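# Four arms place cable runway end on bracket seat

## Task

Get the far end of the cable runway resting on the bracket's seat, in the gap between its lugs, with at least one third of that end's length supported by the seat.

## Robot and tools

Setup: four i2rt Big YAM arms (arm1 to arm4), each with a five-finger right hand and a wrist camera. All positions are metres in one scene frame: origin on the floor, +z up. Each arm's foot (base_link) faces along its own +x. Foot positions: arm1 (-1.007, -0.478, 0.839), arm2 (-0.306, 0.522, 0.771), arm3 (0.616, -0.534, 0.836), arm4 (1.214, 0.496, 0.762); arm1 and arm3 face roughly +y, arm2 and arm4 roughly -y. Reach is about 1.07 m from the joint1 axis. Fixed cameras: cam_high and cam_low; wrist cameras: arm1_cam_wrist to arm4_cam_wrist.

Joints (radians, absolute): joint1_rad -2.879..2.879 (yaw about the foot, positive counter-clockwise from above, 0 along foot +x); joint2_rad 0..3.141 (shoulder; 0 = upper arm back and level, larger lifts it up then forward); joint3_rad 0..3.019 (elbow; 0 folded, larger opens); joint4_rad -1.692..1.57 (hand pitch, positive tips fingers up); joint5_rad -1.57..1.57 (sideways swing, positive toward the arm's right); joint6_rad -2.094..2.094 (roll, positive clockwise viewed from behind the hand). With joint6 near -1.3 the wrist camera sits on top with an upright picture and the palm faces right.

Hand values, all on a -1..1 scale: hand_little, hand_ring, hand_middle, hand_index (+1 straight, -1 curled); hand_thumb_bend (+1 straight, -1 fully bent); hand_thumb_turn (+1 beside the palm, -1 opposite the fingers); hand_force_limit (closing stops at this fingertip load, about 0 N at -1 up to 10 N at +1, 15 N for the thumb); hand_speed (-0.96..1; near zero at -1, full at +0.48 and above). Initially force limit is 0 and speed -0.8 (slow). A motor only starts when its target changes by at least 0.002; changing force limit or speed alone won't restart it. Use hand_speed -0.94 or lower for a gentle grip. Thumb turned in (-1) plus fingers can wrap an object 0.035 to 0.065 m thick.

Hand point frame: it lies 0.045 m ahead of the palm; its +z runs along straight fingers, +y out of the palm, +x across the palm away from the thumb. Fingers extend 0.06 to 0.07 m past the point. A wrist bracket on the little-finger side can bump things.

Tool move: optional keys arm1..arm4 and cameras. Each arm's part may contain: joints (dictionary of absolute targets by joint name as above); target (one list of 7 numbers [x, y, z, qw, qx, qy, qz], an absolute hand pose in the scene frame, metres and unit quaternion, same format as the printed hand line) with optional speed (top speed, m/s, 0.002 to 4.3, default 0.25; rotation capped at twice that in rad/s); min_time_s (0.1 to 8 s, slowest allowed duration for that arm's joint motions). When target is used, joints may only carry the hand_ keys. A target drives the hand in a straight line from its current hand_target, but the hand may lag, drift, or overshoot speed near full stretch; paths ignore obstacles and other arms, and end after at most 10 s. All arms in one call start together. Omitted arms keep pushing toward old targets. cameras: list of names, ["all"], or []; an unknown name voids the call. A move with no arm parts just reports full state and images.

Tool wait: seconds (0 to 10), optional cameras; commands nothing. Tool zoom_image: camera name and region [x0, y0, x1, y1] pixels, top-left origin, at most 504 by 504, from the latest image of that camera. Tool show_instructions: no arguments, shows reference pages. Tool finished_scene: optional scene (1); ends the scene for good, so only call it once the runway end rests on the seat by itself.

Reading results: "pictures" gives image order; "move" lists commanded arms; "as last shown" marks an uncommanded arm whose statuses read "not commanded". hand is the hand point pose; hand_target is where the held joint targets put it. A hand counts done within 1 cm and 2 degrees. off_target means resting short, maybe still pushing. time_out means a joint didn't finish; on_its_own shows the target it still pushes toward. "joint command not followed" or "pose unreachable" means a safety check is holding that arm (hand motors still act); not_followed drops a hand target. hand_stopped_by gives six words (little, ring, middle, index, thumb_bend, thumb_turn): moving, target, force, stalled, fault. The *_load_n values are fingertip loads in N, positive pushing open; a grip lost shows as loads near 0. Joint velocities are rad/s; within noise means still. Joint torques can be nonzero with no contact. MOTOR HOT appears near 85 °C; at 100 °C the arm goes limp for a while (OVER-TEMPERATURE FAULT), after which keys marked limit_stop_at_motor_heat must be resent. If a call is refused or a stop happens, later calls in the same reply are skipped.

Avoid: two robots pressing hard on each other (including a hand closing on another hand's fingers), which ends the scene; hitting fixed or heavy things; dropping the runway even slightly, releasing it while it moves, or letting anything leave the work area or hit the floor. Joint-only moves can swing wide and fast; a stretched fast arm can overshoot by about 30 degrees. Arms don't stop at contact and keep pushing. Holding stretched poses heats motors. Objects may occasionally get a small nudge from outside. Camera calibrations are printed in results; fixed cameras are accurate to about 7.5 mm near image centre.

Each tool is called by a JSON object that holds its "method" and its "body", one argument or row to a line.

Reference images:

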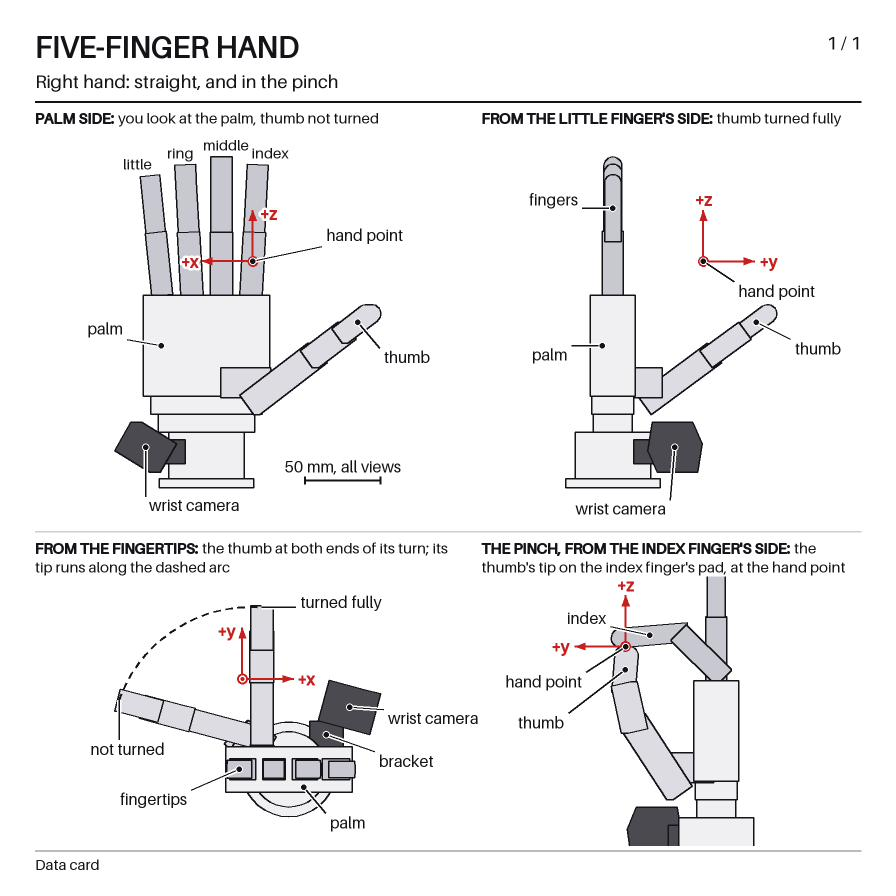

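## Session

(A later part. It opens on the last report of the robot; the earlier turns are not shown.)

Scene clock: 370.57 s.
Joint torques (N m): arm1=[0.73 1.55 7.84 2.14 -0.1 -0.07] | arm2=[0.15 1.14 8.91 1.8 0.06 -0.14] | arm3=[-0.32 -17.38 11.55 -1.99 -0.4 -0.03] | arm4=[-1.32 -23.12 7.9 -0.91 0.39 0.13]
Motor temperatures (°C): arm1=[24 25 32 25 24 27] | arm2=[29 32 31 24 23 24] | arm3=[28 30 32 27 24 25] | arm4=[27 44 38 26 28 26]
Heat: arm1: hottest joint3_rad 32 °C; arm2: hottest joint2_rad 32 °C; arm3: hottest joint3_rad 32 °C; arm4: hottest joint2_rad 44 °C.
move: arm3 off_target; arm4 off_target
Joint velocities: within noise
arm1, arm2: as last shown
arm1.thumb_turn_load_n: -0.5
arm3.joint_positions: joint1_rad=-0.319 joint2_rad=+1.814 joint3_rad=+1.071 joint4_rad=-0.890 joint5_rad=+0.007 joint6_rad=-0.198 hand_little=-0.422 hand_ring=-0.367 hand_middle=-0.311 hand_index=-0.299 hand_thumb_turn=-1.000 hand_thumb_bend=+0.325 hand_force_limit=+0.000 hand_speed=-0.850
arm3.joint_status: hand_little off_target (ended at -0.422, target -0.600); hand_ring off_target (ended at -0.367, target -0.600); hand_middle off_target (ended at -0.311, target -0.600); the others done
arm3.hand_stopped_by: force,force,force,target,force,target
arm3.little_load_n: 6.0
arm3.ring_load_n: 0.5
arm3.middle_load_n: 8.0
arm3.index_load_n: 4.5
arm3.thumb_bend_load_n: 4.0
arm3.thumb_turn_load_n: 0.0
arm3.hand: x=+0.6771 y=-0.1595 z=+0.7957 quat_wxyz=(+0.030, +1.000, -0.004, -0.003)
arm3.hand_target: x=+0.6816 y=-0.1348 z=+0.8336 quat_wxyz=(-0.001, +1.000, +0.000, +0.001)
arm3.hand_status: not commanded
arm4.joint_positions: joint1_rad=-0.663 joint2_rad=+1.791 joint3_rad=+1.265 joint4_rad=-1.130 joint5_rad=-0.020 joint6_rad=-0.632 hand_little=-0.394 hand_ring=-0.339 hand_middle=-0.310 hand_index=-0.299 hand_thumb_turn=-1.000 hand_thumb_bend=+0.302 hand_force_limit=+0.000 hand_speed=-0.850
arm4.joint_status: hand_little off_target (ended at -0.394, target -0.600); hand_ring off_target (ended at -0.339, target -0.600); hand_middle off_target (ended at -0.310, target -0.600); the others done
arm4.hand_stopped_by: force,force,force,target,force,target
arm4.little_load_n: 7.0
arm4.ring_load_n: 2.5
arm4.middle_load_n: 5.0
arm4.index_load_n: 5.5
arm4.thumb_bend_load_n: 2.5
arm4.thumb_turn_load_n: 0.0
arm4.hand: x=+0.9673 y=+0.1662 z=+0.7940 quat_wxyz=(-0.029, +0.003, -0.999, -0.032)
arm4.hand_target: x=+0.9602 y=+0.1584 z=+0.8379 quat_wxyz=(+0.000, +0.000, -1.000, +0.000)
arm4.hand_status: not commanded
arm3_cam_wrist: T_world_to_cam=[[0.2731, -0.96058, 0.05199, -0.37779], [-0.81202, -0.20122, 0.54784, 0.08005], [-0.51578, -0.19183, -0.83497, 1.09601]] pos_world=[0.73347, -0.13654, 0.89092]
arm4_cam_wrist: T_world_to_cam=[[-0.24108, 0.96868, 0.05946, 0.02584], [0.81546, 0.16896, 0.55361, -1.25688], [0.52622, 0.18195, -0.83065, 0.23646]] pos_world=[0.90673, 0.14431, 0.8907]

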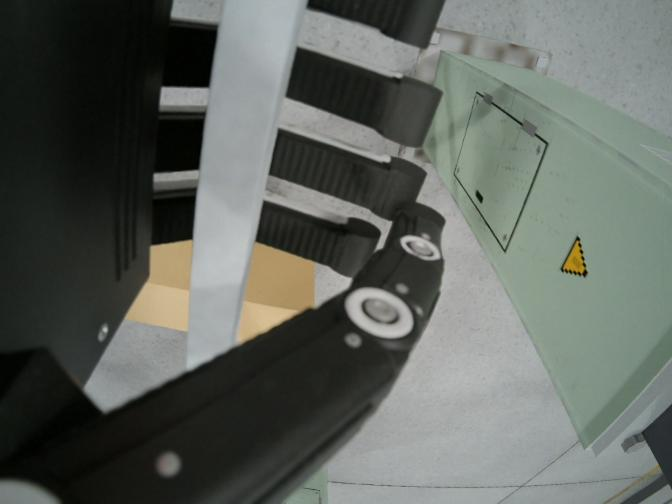

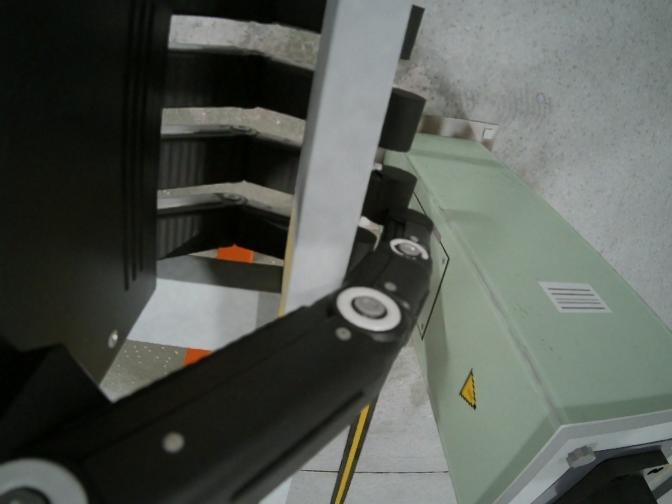

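{"method": "move", "body": {
  "arm3": {"target": [0.832, -0.128, 0.855, 0, 1, 0, 0], "speed": 0.1},
  "arm4": {"target": [1.109, 0.165, 0.858, 0, 0, 1, 0], "speed": 0.1},
  "cameras": ["arm3_cam_wrist", "arm4_cam_wrist", "cam_low", "cam_high"]
}}

{"method": "zoom_image", "body": {
  "camera": "cam_low",
  "region": [440, 180, 740, 360]
}}

{"method": "zoom_image", "body": {
  "camera": "cam_high",
  "region": [260, 200, 480, 310]
}}

Scene clock: 379.50 s.
Joint torques (N m): arm1=[0.73 1.61 7.84 2.13 -0.1 -0.08] | arm2=[0.03 1.08 8.91 1.8 0.05 -0.14] | arm3=[-0.03 -19.25 13.18 -1.5 -0.44 -0.02] | arm4=[-0.91 -20.07 8.29 -1.62 0.69 0.2]
Motor temperatures (°C): arm1=[24 25 32 25 24 27] | arm2=[29 32 31 24 23 24] | arm3=[28 30 32 27 24 25] | arm4=[27 43 38 26 28 26]
Heat: arm1: hottest joint3_rad 32 °C; arm2: hottest joint2_rad 32 °C; arm3: hottest joint3_rad 32 °C; arm4: hottest joint2_rad 43 °C.
move: arm3 off_target; arm4 off_target
Joint velocities: within noise
arm1, arm2: as last shown
arm1.thumb_turn_load_n: 0.0
arm3.joint_positions: joint1_rad=-0.603 joint2_rad=+1.897 joint3_rad=+1.262 joint4_rad=-1.006 joint5_rad=+0.009 joint6_rad=-0.477 hand_little=-0.422 hand_ring=-0.367 hand_middle=-0.311 hand_index=-0.299 hand_thumb_turn=-1.000 hand_thumb_bend=+0.325 hand_force_limit=+0.000 hand_speed=-0.850
arm3.joint_status: not commanded
arm3.hand_stopped_by: force,force,force,target,force,target
arm3.little_load_n: 0.0
arm3.ring_load_n: 0.5
arm3.middle_load_n: 8.0
arm3.index_load_n: 7.5
arm3.thumb_bend_load_n: 4.0
arm3.thumb_turn_load_n: 0.0
arm3.hand: x=+0.8199 y=-0.1567 z=+0.8139 quat_wxyz=(+0.033, +0.999, -0.007, -0.012)
arm3.hand_target: x=+0.8309 y=-0.1302 z=+0.8546 quat_wxyz=(-0.001, +1.000, +0.000, +0.001)
arm3.hand_status: off_target (0.052 m and 4.1 deg from the pose sent, 0.169 m and 3.5 deg at the start)
arm4.joint_positions: joint1_rad=-0.383 joint2_rad=+1.587 joint3_rad=+1.057 joint4_rad=-1.117 joint5_rad=-0.029 joint6_rad=-0.352 hand_little=-0.394 hand_ring=-0.339 hand_middle=-0.310 hand_index=-0.300 hand_thumb_turn=-1.000 hand_thumb_bend=+0.302 hand_force_limit=+0.000 hand_speed=-0.850
arm4.joint_status: not commanded
arm4.hand_stopped_by: force,force,force,target,force,target
arm4.little_load_n: 9.5
arm4.ring_load_n: 4.0
arm4.middle_load_n: 5.0
arm4.index_load_n: 1.5
arm4.thumb_bend_load_n: 2.5
arm4.thumb_turn_load_n: 0.0
arm4.hand: x=+1.1125 y=+0.1732 z=+0.8139 quat_wxyz=(-0.023, +0.003, -0.999, -0.034)
arm4.hand_target: x=+1.1097 y=+0.1663 z=+0.8549 quat_wxyz=(+0.000, +0.000, -1.000, +0.000)
arm4.hand_status: off_target (0.045 m and 4.7 deg from the pose sent, 0.156 m and 5.0 deg at the start)
pictures: arm3_cam_wrist, arm4_cam_wrist, cam_high, cam_low
arm3_cam_wrist: T_world_to_cam=[[0.26851, -0.96187, 0.05199, -0.41146], [-0.80283, -0.19363, 0.56389, 0.16721], [-0.53233, -0.19316, -0.82421, 1.18999]] pos_world=[0.87818, -0.13354, 0.9079]
arm4_cam_wrist: T_world_to_cam=[[-0.24055, 0.96829, 0.06743, 0.0459], [0.8229, 0.1666, 0.54322, -1.38693], [0.51476, 0.18616, -0.83688, 0.19235]] pos_world=[1.05334, 0.15081, 0.91128]

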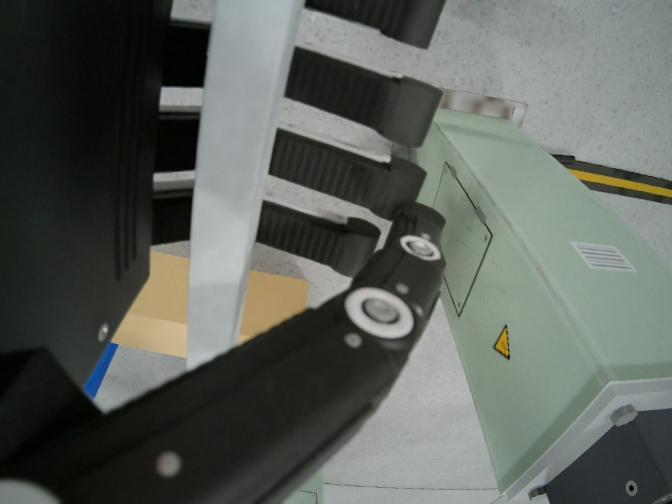

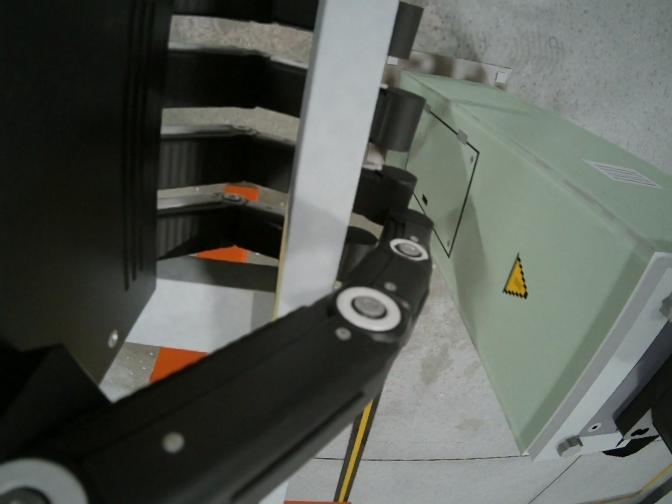

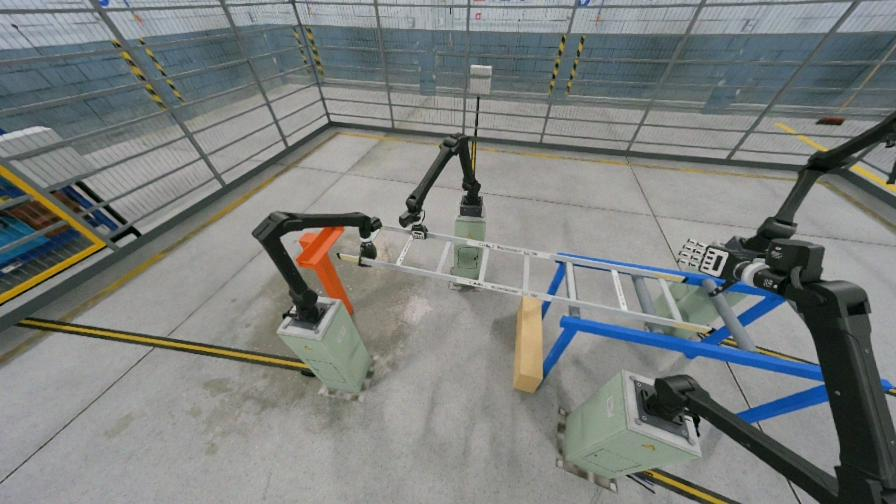

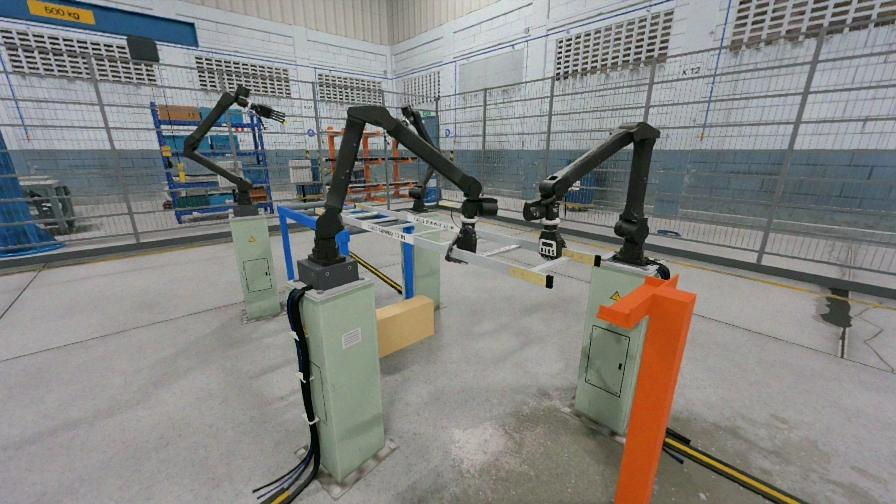

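Scaled by 1.680 from the camera's image (finer frame: 1280x720).

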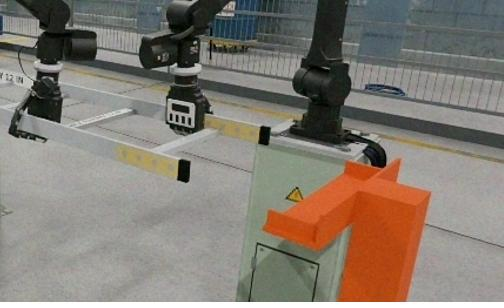

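Scaled by 2.291 from the camera's image (finer frame: 1280x720).

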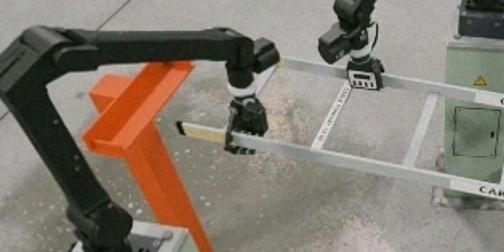

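{"method": "move", "body": {
  "arm3": {"target": [0.957, -0.103, 0.885, 0, 1, 0, 0], "speed": 0.08},
  "arm4": {"target": [1.232, 0.188, 0.885, 0, 0, 1, 0], "speed": 0.08},
  "cameras": ["arm3_cam_wrist", "arm4_cam_wrist", "cam_low", "cam_high"]
}}

{"method": "zoom_image", "body": {
  "camera": "cam_low",
  "region": [540, 200, 720, 340]
}}

{"method": "zoom_image", "body": {
  "camera": "cam_high",
  "region": [280, 200, 420, 300]
}}

Scene clock: 403.40 s.
Joint torques (N m): arm1=[0.73 1.61 7.84 2.13 -0.1 -0.07] | arm2=[0.09 1.14 8.9 1.81 0.05 -0.13] | arm3=[0.73 -20.6 14.74 -1.43 -0.96 0.17] | arm4=[-0.62 -17.79 9.7 -2.09 0.83 0.4]
Motor temperatures (°C): arm1=[24 25 32 25 24 27] | arm2=[28 32 31 24 23 24] | arm3=[28 30 35 27 24 25] | arm4=[27 44 37 26 28 26]
Heat: arm1: hottest joint3_rad 32 °C; arm2: hottest joint2_rad 32 °C; arm3: hottest joint3_rad 35 °C; arm4: hottest joint2_rad 44 °C.
move: arm3 off_target; arm4 off_target
Joint velocities: within noise
arm1, arm2: as last shown
arm3.joint_positions: joint1_rad=-0.770 joint2_rad=+2.071 joint3_rad=+1.613 joint4_rad=-1.202 joint5_rad=+0.018 joint6_rad=-0.654 hand_little=-0.422 hand_ring=-0.367 hand_middle=-0.311 hand_index=-0.299 hand_thumb_turn=-1.000 hand_thumb_bend=+0.325 hand_force_limit=+0.000 hand_speed=-0.850
arm3.joint_status: not commanded
arm3.hand_stopped_by: force,force,force,target,force,target
arm3.little_load_n: 0.0
arm3.ring_load_n: 0.0
arm3.middle_load_n: 8.0
arm3.index_load_n: 10.0
arm3.thumb_bend_load_n: 4.0
arm3.thumb_turn_load_n: 0.0
arm3.hand: x=+0.9438 y=-0.1352 z=+0.8368 quat_wxyz=(+0.040, +0.999, -0.001, -0.019)
arm3.hand_target: x=+0.9549 y=-0.1061 z=+0.8852 quat_wxyz=(-0.001, +1.000, +0.000, +0.001)
arm3.hand_status: off_target (0.059 m and 5.1 deg from the pose sent, 0.164 m and 4.1 deg at the start)
arm4.joint_positions: joint1_rad=-0.088 joint2_rad=+1.440 joint3_rad=+0.963 joint4_rad=-1.177 joint5_rad=-0.033 joint6_rad=-0.070 hand_little=-0.393 hand_ring=-0.338 hand_middle=-0.310 hand_index=-0.300 hand_thumb_turn=-1.000 hand_thumb_bend=+0.302 hand_force_limit=+0.000 hand_speed=-0.850
arm4.joint_status: not commanded
arm4.hand_stopped_by: force,force,force,target,force,target
arm4.little_load_n: 14.5
arm4.ring_load_n: 7.0
arm4.middle_load_n: 5.0
arm4.index_load_n: 0.0
arm4.thumb_bend_load_n: 2.5
arm4.thumb_turn_load_n: 0.0
arm4.hand: x=+1.2322 y=+0.1995 z=+0.8386 quat_wxyz=(-0.015, +0.010, -0.999, -0.043)
arm4.hand_target: x=+1.2324 y=+0.1899 z=+0.8815 quat_wxyz=(-0.001, +0.000, -1.000, +0.000)
arm4.hand_status: off_target (0.048 m and 5.4 deg from the pose sent, 0.140 m and 4.7 deg at the start)
pictures: arm3_cam_wrist, arm4_cam_wrist, cam_high, cam_low
arm3_cam_wrist: T_world_to_cam=[[0.27941, -0.95822, 0.06115, -0.44269], [-0.79209, -0.19403, 0.57875, 0.23532], [-0.54271, -0.21014, -0.81321, 1.2773]] pos_world=[1.00329, -0.11013, 0.92959]
arm4_cam_wrist: T_world_to_cam=[[-0.25292, 0.96338, 0.089, 0.04564], [0.82856, 0.16819, 0.53405, -1.50275], [0.49952, 0.20882, -0.84076, 0.16399]] pos_world=[1.17474, 0.17452, 0.93636]

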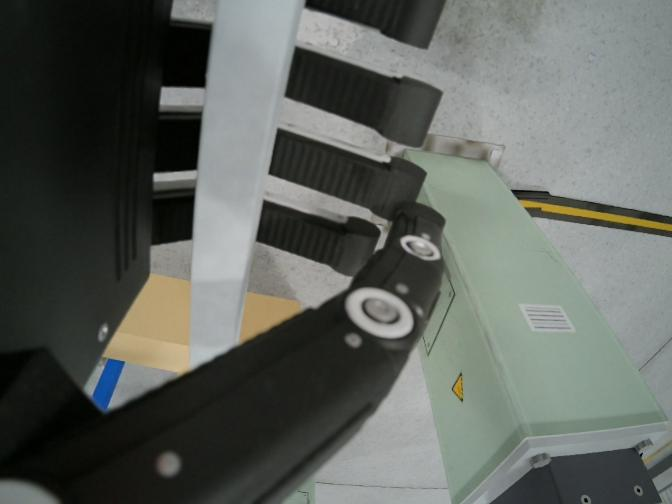

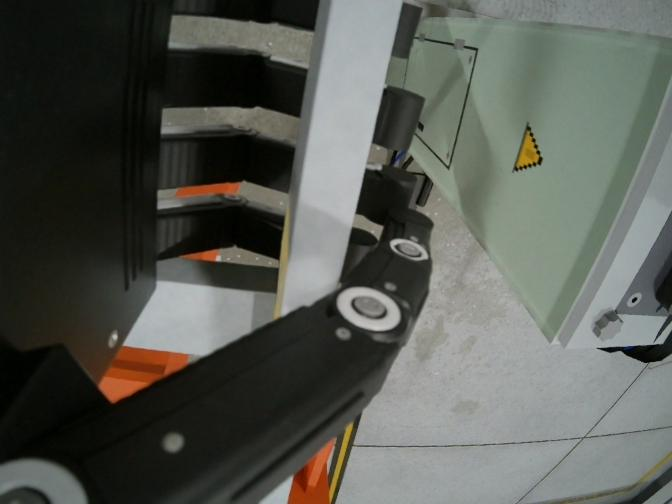

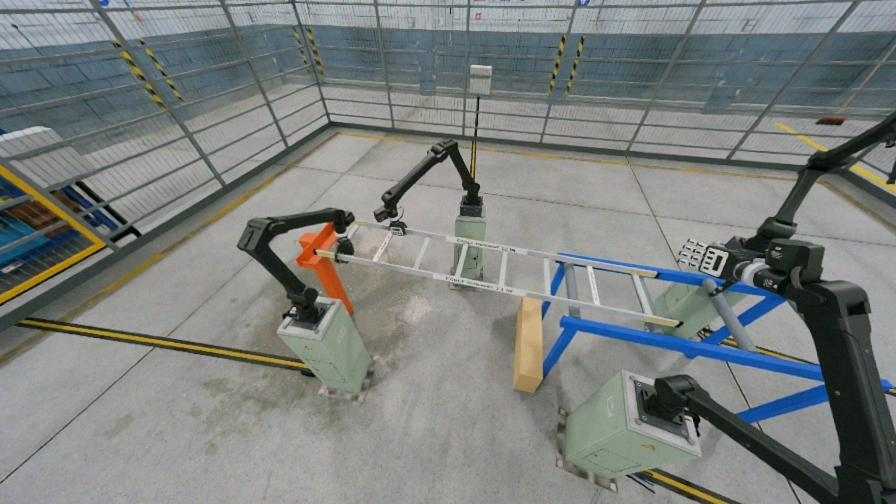

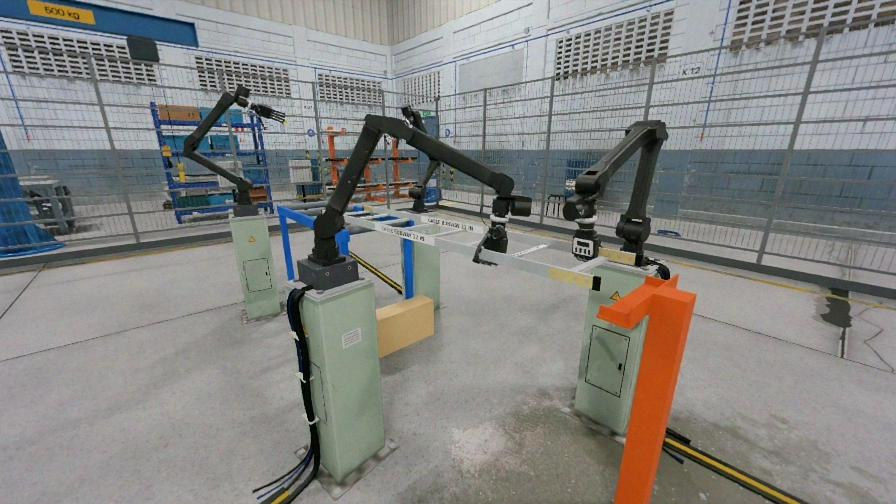

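Scaled by 2.800 from the camera's image (finer frame: 1280x720).

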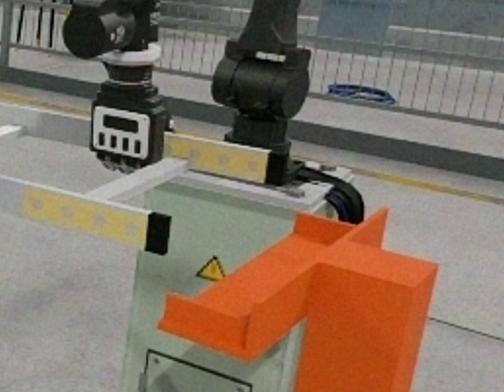

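Scaled by 3.600 from the camera's image (finer frame: 1280x720).

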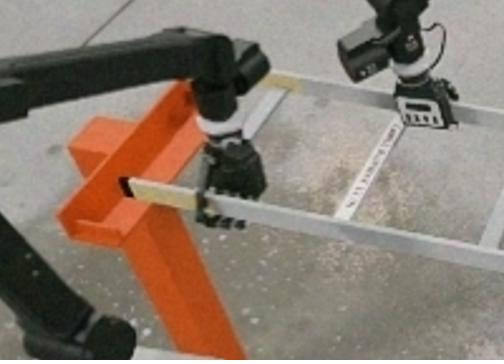

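{"method": "move", "body": {
  "arm3": {"target": [0.987, -0.090, 0.868, 0, 1, 0, 0], "speed": 0.08},
  "arm4": {"target": [1.262, 0.200, 0.868, 0, 0, 1, 0], "speed": 0.08},
  "cameras": ["arm3_cam_wrist", "arm4_cam_wrist", "cam_low", "cam_high"]
}}

{"method": "zoom_image", "body": {
  "camera": "cam_low",
  "region": [560, 220, 720, 340]
}}

{"method": "zoom_image", "body": {
  "camera": "cam_high",
  "region": [280, 200, 420, 300]
}}

Scene clock: 429.20 s.
Joint torques (N m): arm1=[0.85 1.67 7.83 2.14 -0.1 -0.07] | arm2=[0.09 1.08 8.92 1.81 0.05 -0.14] | arm3=[1.61 -21.83 14.56 -0.84 -0.67 0.12] | arm4=[-0.62 -17.26 9.51 -1.72 0.76 0.51]
Motor temperatures (°C): arm1=[24 25 32 25 24 27] | arm2=[28 31 31 24 23 24] | arm3=[28 31 36 27 25 25] | arm4=[27 41 40 26 29 26]
Heat: arm1: hottest joint3_rad 32 °C; arm2: hottest joint2_rad 31 °C; arm3: hottest joint3_rad 36 °C; arm4: hottest joint2_rad 41 °C.
move: arm3 off_target; arm4 off_target
Joint velocities: within noise
arm1, arm2: as last shown
arm1.ring_load_n: -0.5
arm3.joint_positions: joint1_rad=-0.798 joint2_rad=+2.157 joint3_rad=+1.727 joint4_rad=-1.229 joint5_rad=+0.013 joint6_rad=-0.683 hand_little=-0.422 hand_ring=-0.367 hand_middle=-0.311 hand_index=-0.299 hand_thumb_turn=-1.000 hand_thumb_bend=+0.325 hand_force_limit=+0.000 hand_speed=-0.850
arm3.joint_status: not commanded
arm3.hand_stopped_by: force,force,force,target,force,target
arm3.little_load_n: 0.0
arm3.ring_load_n: 0.5
arm3.middle_load_n: 8.5
arm3.index_load_n: 6.0
arm3.thumb_bend_load_n: 4.0
arm3.thumb_turn_load_n: 0.0
arm3.hand: x=+0.9740 y=-0.1216 z=+0.8244 quat_wxyz=(+0.038, +0.999, -0.001, -0.023)
arm3.hand_target: x=+0.9849 y=-0.0926 z=+0.8684 quat_wxyz=(-0.001, +1.000, +0.000, +0.000)
arm3.hand_status: off_target (0.055 m and 5.0 deg from the pose sent, 0.070 m and 5.1 deg at the start)
arm4.joint_positions: joint1_rad=-0.006 joint2_rad=+1.425 joint3_rad=+0.902 joint4_rad=-1.139 joint5_rad=-0.032 joint6_rad=+0.002 hand_little=-0.393 hand_ring=-0.338 hand_middle=-0.310 hand_index=-0.300 hand_thumb_turn=-1.000 hand_thumb_bend=+0.302 hand_force_limit=+0.000 hand_speed=-0.850
arm4.joint_status: not commanded
arm4.hand_stopped_by: force,force,force,target,force,target
arm4.little_load_n: 15.5
arm4.ring_load_n: 9.0
arm4.middle_load_n: 5.0
arm4.index_load_n: 1.0
arm4.thumb_bend_load_n: 2.5
arm4.thumb_turn_load_n: 0.0
arm4.hand: x=+1.2597 y=+0.2162 z=+0.8240 quat_wxyz=(-0.011, +0.014, -0.999, -0.049)
arm4.hand_target: x=+1.2621 y=+0.2020 z=+0.8649 quat_wxyz=(-0.002, +0.000, -1.000, +0.000)
arm4.hand_status: off_target (0.047 m and 6.0 deg from the pose sent, 0.042 m and 5.4 deg at the start)
pictures: arm3_cam_wrist, arm4_cam_wrist, cam_high, cam_low
arm3_cam_wrist: T_world_to_cam=[[0.28067, -0.95823, 0.05497, -0.43352], [-0.78818, -0.19742, 0.58293, 0.26137], [-0.54773, -0.20694, -0.81066, 1.2897]] pos_world=[1.03409, -0.09693, 0.91699]
arm4_cam_wrist: T_world_to_cam=[[-0.2617, 0.95986, 0.10088, 0.03987], [0.83074, 0.17081, 0.52981, -1.52057], [0.49132, 0.22246, -0.84209, 0.14304]] pos_world=[1.20335, 0.18963, 0.92204]

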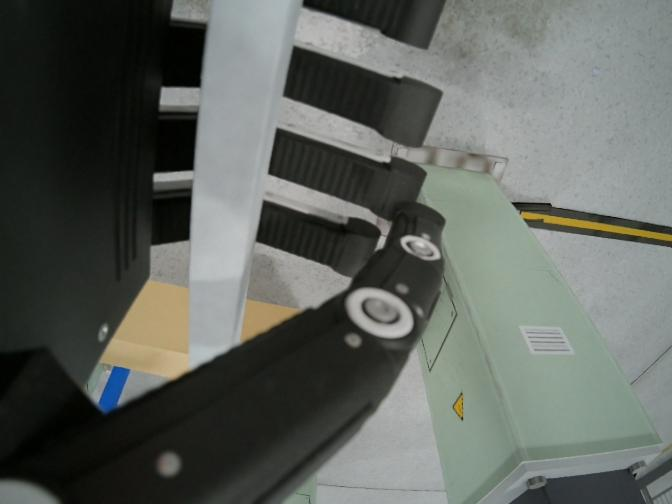

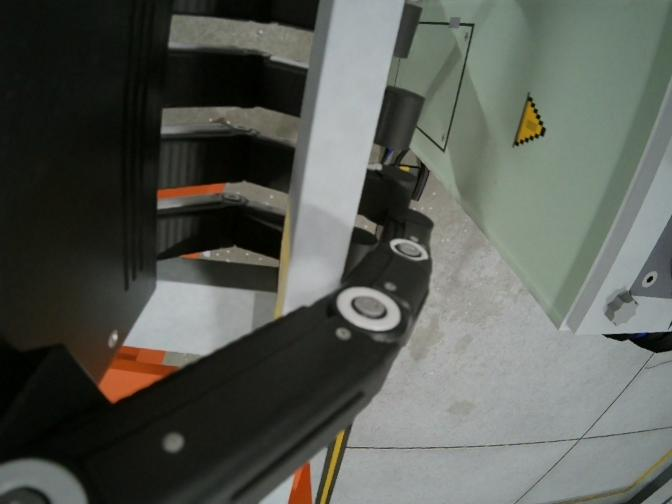

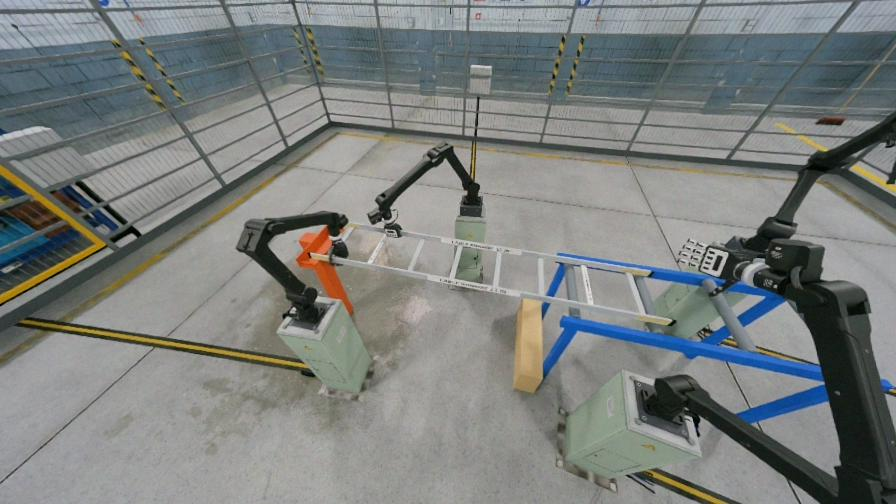

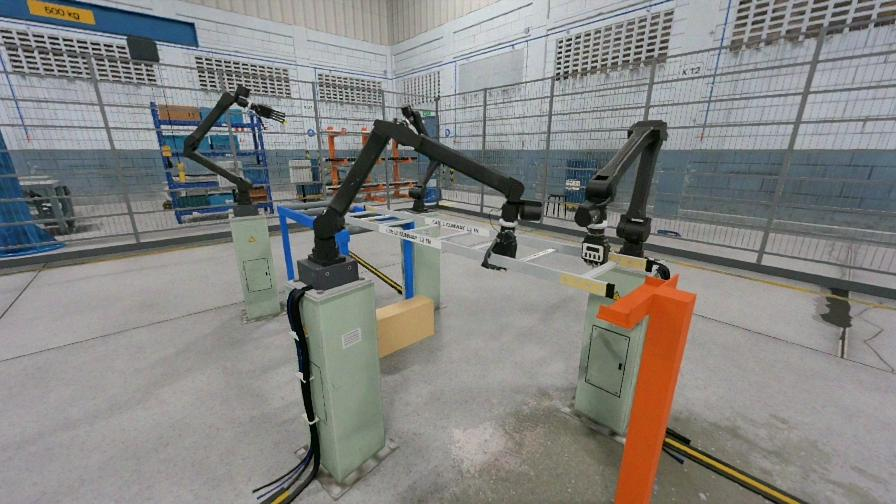

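Scaled by 3.150 from the camera's image (finer frame: 1280x720).

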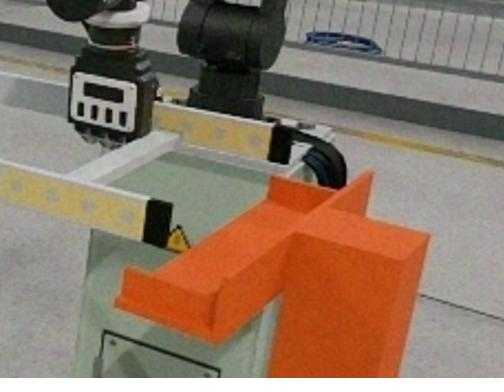

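Scaled by 3.600 from the camera's image (finer frame: 1280x720).

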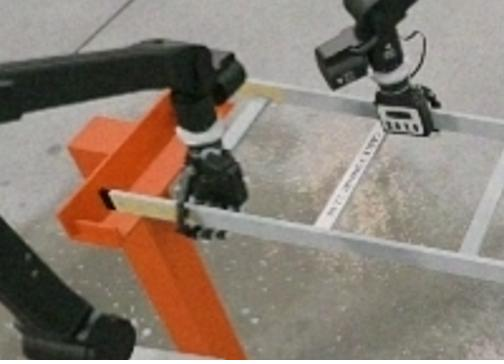

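{"method": "move", "body": {
  "arm3": {"target": [1.025, -0.099, 0.863, 0, 1, 0, 0], "speed": 0.08},
  "arm4": {"target": [1.299, 0.193, 0.863, 0, 0, 1, 0], "speed": 0.08, "joints": {"hand_little": -0.37}},
  "cameras": ["arm4_cam_wrist", "cam_low", "cam_high"]
}}

{"method": "zoom_image", "body": {
  "camera": "cam_low",
  "region": [560, 220, 720, 340]
}}

{"method": "zoom_image", "body": {
  "camera": "cam_high",
  "region": [280, 200, 420, 300]
}}

Scene clock: 448.17 s.
Joint torques (N m): arm1=[0.73 1.61 7.86 2.14 -0.1 -0.07] | arm2=[0.09 1.08 8.9 1.83 0.05 -0.14] | arm3=[0.44 -21.77 14.01 -1.05 -0.4 0.12] | arm4=[-0.85 -15.15 10.95 -1.83 0.58 0.41]
Motor temperatures (°C): arm1=[24 24 32 25 24 27] | arm2=[28 31 31 24 23 24] | arm3=[28 33 39 27 25 25] | arm4=[27 40 43 26 29 26]
Heat: arm1: hottest joint3_rad 32 °C; arm2: hottest joint2_rad 31 °C; arm3: hottest joint3_rad 39 °C; arm4: hottest joint3_rad 43 °C.
move: arm3 off_target; arm4 off_target
Joint velocities: within noise
arm1, arm2: as last shown
arm1.ring_load_n: 0.0
arm3.joint_positions: joint1_rad=-0.843 joint2_rad=+2.209 joint3_rad=+1.814 joint4_rad=-1.251 joint5_rad=+0.007 joint6_rad=-0.727 hand_little=-0.422 hand_ring=-0.367 hand_middle=-0.311 hand_index=-0.299 hand_thumb_turn=-1.000 hand_thumb_bend=+0.325 hand_force_limit=+0.000 hand_speed=-0.850
arm3.joint_status: not commanded
arm3.hand_stopped_by: force,force,force,target,force,target
arm3.little_load_n: 0.0
arm3.ring_load_n: 0.0
arm3.middle_load_n: 8.0
arm3.index_load_n: 5.0
arm3.thumb_bend_load_n: 4.0
arm3.thumb_turn_load_n: 0.0
arm3.hand: x=+1.0092 y=-0.1218 z=+0.8209 quat_wxyz=(+0.030, +0.999, -0.001, -0.022)
arm3.hand_target: x=+1.0232 y=-0.1011 z=+0.8630 quat_wxyz=(+0.000, +1.000, +0.000, +0.000)
arm3.hand_status: off_target (0.050 m and 4.3 deg from the pose sent, 0.068 m and 5.0 deg at the start)
arm4.joint_positions: joint1_rad=+0.100 joint2_rad=+1.433 joint3_rad=+0.901 joint4_rad=-1.124 joint5_rad=-0.026 joint6_rad=+0.112 hand_little=-0.368 hand_ring=-0.338 hand_middle=-0.310 hand_index=-0.300 hand_thumb_turn=-1.000 hand_thumb_bend=+0.302 hand_force_limit=+0.000 hand_speed=-0.850
arm4.joint_status: all done
arm4.hand_stopped_by: force,force,force,target,force,target
arm4.little_load_n: 13.5
arm4.ring_load_n: 11.0
arm4.middle_load_n: 5.0
arm4.index_load_n: 0.5
arm4.thumb_bend_load_n: 2.5
arm4.thumb_turn_load_n: 0.0
arm4.hand: x=+1.2951 y=+0.2169 z=+0.8197 quat_wxyz=(-0.003, +0.012, -0.999, -0.047)
arm4.hand_target: x=+1.2991 y=+0.1955 z=+0.8608 quat_wxyz=(-0.001, +0.000, -1.000, +0.000)
arm4.hand_status: off_target (0.050 m and 5.5 deg from the pose sent, 0.060 m and 6.0 deg at the start)
pictures: arm4_cam_wrist, cam_high, cam_low
arm4_cam_wrist: T_world_to_cam=[[-0.25721, 0.96112, 0.10047, 0.04328], [0.83935, 0.17067, 0.51611, -1.5476], [0.4789, 0.21708, -0.85061, 0.14606]] pos_world=[1.24015, 0.19083, 0.91862]

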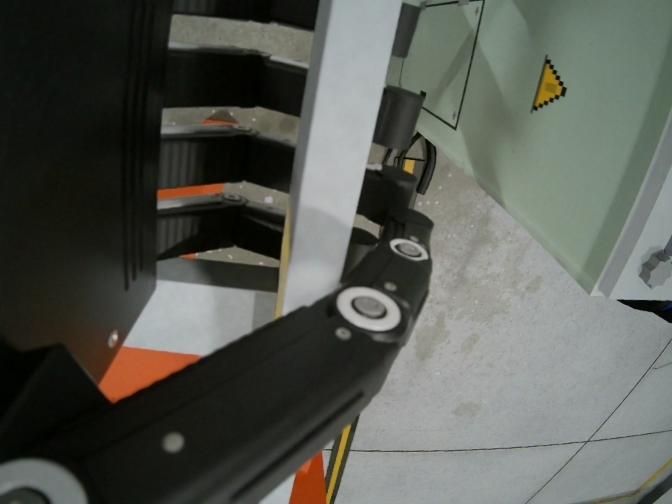

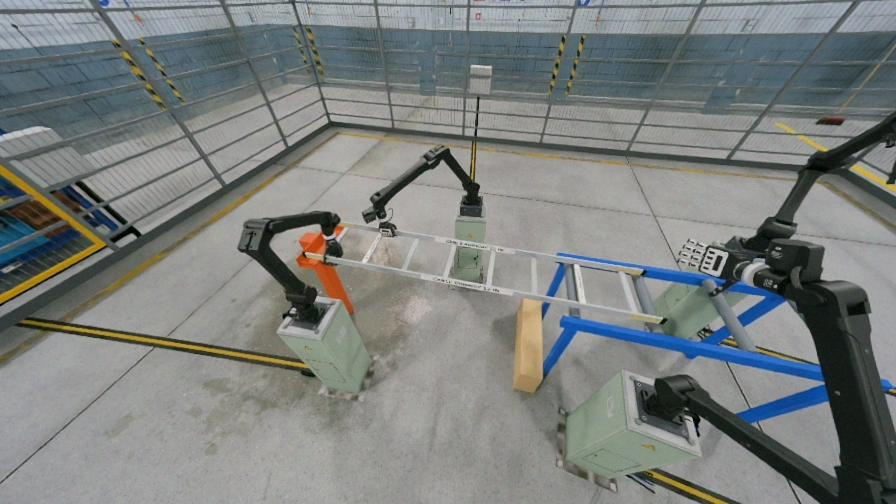

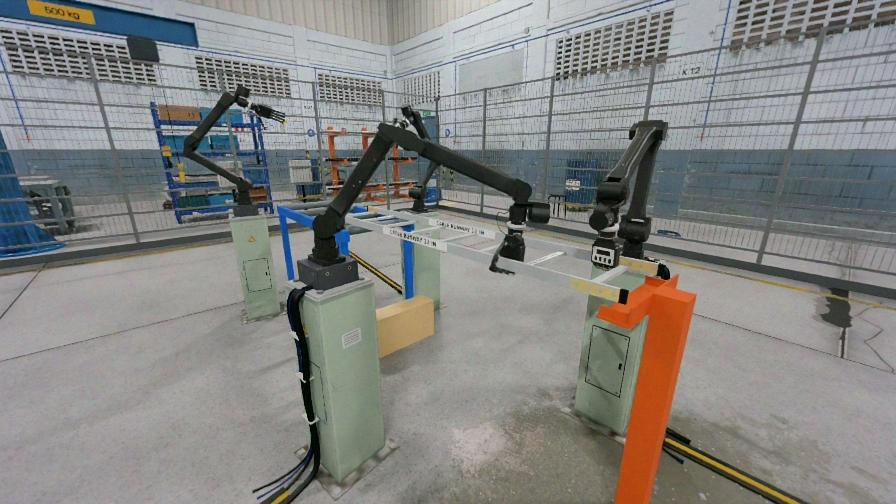

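Scaled by 3.150 from the camera's image (finer frame: 1280x720).

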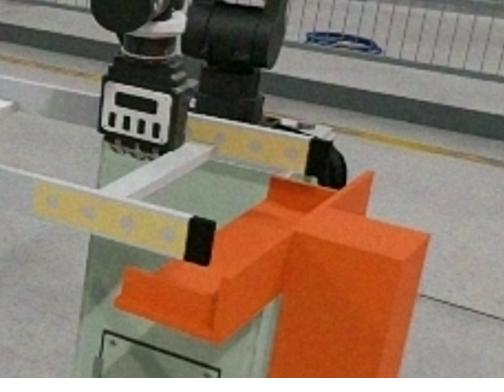

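Scaled by 3.600 from the camera's image (finer frame: 1280x720).

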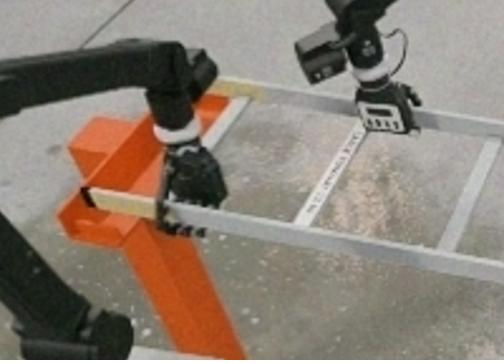

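{"method": "move", "body": {
  "arm3": {"target": [1.028, -0.115, 0.856, 0, 1, 0, 0], "speed": 0.06},
  "arm4": {"target": [1.302, 0.178, 0.856, 0, 0, 1, 0], "speed": 0.06},
  "cameras": ["arm4_cam_wrist", "cam_low", "cam_high"]
}}

{"method": "zoom_image", "body": {
  "camera": "cam_low",
  "region": [560, 220, 720, 340]
}}

{"method": "zoom_image", "body": {
  "camera": "cam_high",
  "region": [280, 200, 420, 300]
}}

Scene clock: 475.73 s.
Joint torques (N m): arm1=[0.79 1.61 7.86 2.14 -0.1 -0.07] | arm2=[0.15 1.14 8.9 1.8 0.05 -0.15] | arm3=[-1.73 -23.59 10.95 -0.66 -0.3 -0.06] | arm4=[-0.85 -14.8 12.63 -2.07 0.56 0.43]
Motor temperatures (°C): arm1=[24 24 32 25 24 27] | arm2=[28 31 31 24 23 24] | arm3=[28 33 37 27 24 25] | arm4=[27 41 44 26 29 26]
Heat: arm1: hottest joint3_rad 32 °C; arm2: hottest joint2_rad 31 °C; arm3: hottest joint3_rad 37 °C; arm4: hottest joint3_rad 44 °C.
move: arm3 off_target; arm4 off_target
Joint velocities: within noise
arm1.joint_positions: joint1_rad=-0.280 joint2_rad=+0.612 joint3_rad=+1.461 joint4_rad=-1.180 joint5_rad=-0.274 joint6_rad=-0.987 hand_little=+1.000 hand_ring=+1.000 hand_middle=+1.000 hand_index=+1.000 hand_thumb_turn=+1.000 hand_thumb_bend=+1.000 hand_force_limit=+0.000 hand_speed=-0.800
arm1.joint_status: not commanded
arm1.hand_stopped_by: target,target,target,target,target,target
arm1.little_load_n: 0.0
arm1.ring_load_n: -0.5
arm1.middle_load_n: 0.0
arm1.index_load_n: 0.0
arm1.thumb_bend_load_n: 0.0
arm1.thumb_turn_load_n: 0.0
arm1.hand: x=-0.9113 y=-0.2564 z=+1.3856 quat_wxyz=(-0.505, +0.760, +0.280, +0.297)
arm1.hand_target: x=-0.9121 y=-0.2581 z=+1.3941 quat_wxyz=(-0.511, +0.754, +0.279, +0.303)
arm1.hand_status: not commanded
arm2.joint_positions: joint1_rad=+0.499 joint2_rad=+0.619 joint3_rad=+1.329 joint4_rad=-1.190 joint5_rad=+0.140 joint6_rad=-1.396 hand_little=+1.000 hand_ring=+1.000 hand_middle=+1.000 hand_index=+1.000 hand_thumb_turn=+1.000 hand_thumb_bend=+1.000 hand_force_limit=+0.000 hand_speed=-0.800
arm2.joint_status: not commanded
arm2.hand_stopped_by: target,target,target,target,target,target
arm2.little_load_n: 0.0
arm2.ring_load_n: 0.0
arm2.middle_load_n: 0.0
arm2.index_load_n: 0.0
arm2.thumb_bend_load_n: 0.0
arm2.thumb_turn_load_n: 0.0
arm2.hand: x=-0.2808 y=+0.2560 z=+1.2690 quat_wxyz=(+0.298, +0.646, -0.559, +0.426)
arm2.hand_target: x=-0.2814 y=+0.2573 z=+1.2763 quat_wxyz=(+0.301, +0.642, -0.557, +0.432)
arm2.hand_status: not commanded
arm3.joint_positions: joint1_rad=-0.849 joint2_rad=+2.216 joint3_rad=+1.802 joint4_rad=-1.237 joint5_rad=+0.005 joint6_rad=-0.738 hand_little=-0.422 hand_ring=-0.367 hand_middle=-0.311 hand_index=-0.299 hand_thumb_turn=-1.000 hand_thumb_bend=+0.325 hand_force_limit=+0.000 hand_speed=-0.850
arm3.joint_status: not commanded
arm3.hand_stopped_by: force,force,force,target,force,target
arm3.little_load_n: 0.0
arm3.ring_load_n: 0.0
arm3.middle_load_n: 8.0
arm3.index_load_n: 6.5
arm3.thumb_bend_load_n: 4.0
arm3.thumb_turn_load_n: 0.0
arm3.hand: x=+1.0109 y=-0.1262 z=+0.8130 quat_wxyz=(+0.031, +0.999, +0.001, -0.025)
arm3.hand_target: x=+1.0268 y=-0.1163 z=+0.8556 quat_wxyz=(+0.000, +1.000, +0.000, +0.000)
arm3.hand_status: off_target (0.048 m and 4.5 deg from the pose sent, 0.040 m and 4.3 deg at the start)
arm4.joint_positions: joint1_rad=+0.100 joint2_rad=+1.466 joint3_rad=+0.901 joint4_rad=-1.099 joint5_rad=-0.026 joint6_rad=+0.113 hand_little=-0.368 hand_ring=-0.338 hand_middle=-0.310 hand_index=-0.300 hand_thumb_turn=-1.000 hand_thumb_bend=+0.302 hand_force_limit=+0.000 hand_speed=-0.850
arm4.joint_status: not commanded
arm4.hand_stopped_by: force,force,force,target,force,target
arm4.little_load_n: 13.0
arm4.ring_load_n: 11.0
arm4.middle_load_n: 5.0
arm4.index_load_n: 1.5
arm4.thumb_bend_load_n: 2.5
arm4.thumb_turn_load_n: 0.0
arm4.hand: x=+1.2956 y=+0.2130 z=+0.8088 quat_wxyz=(-0.003, +0.012, -0.999, -0.051)
arm4.hand_target: x=+1.3019 y=+0.1816 z=+0.8540 quat_wxyz=(-0.002, +0.000, -1.000, +0.001)
arm4.hand_status: off_target (0.059 m and 6.0 deg from the pose sent, 0.054 m and 5.5 deg at the start)
pictures: arm4_cam_wrist, cam_high, cam_low
arm4_cam_wrist: T_world_to_cam=[[-0.25631, 0.96046, 0.10873, 0.04047], [0.84014, 0.16574, 0.51642, -1.54199], [0.47798, 0.2237, -0.84941, 0.13622]] pos_world=[1.24075, 0.18623, 0.90762]

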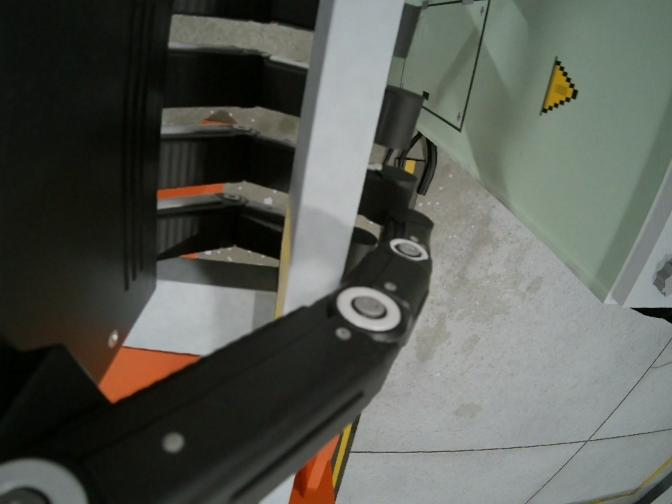

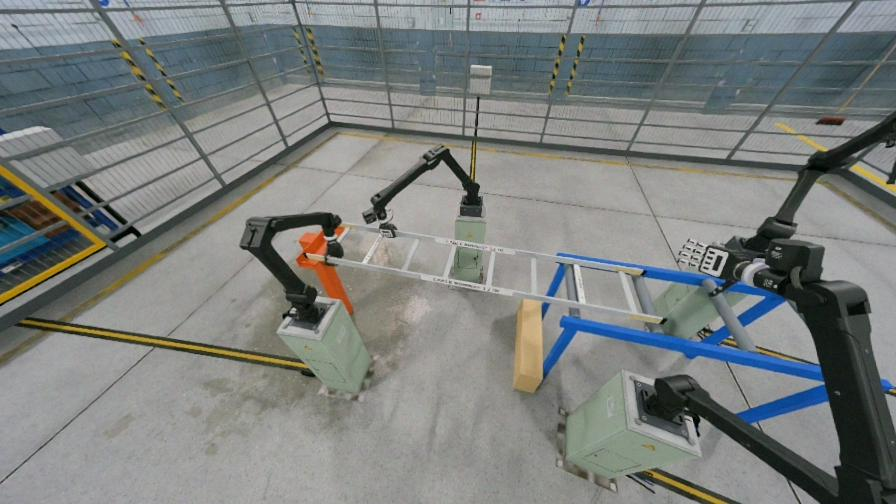

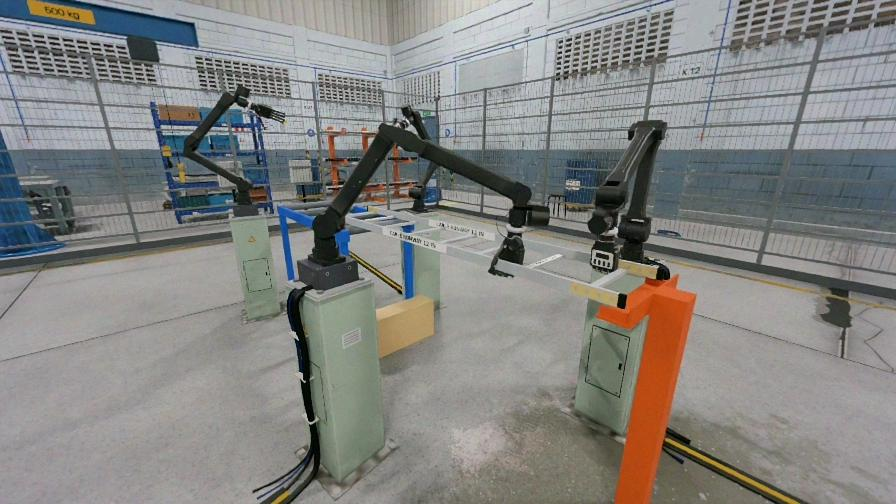

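Scaled by 3.150 from the camera's image (finer frame: 1280x720).

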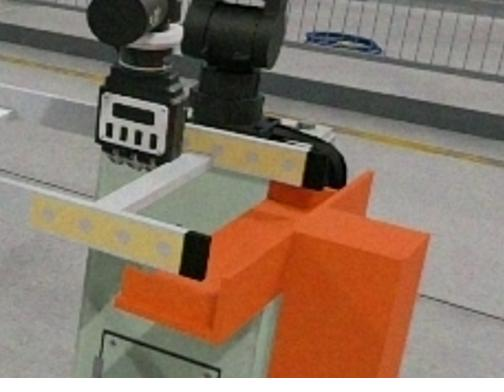

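Scaled by 3.600 from the camera's image (finer frame: 1280x720).

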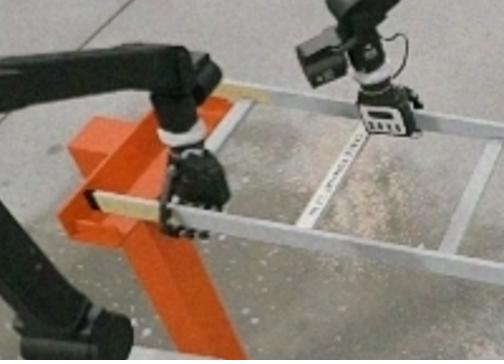

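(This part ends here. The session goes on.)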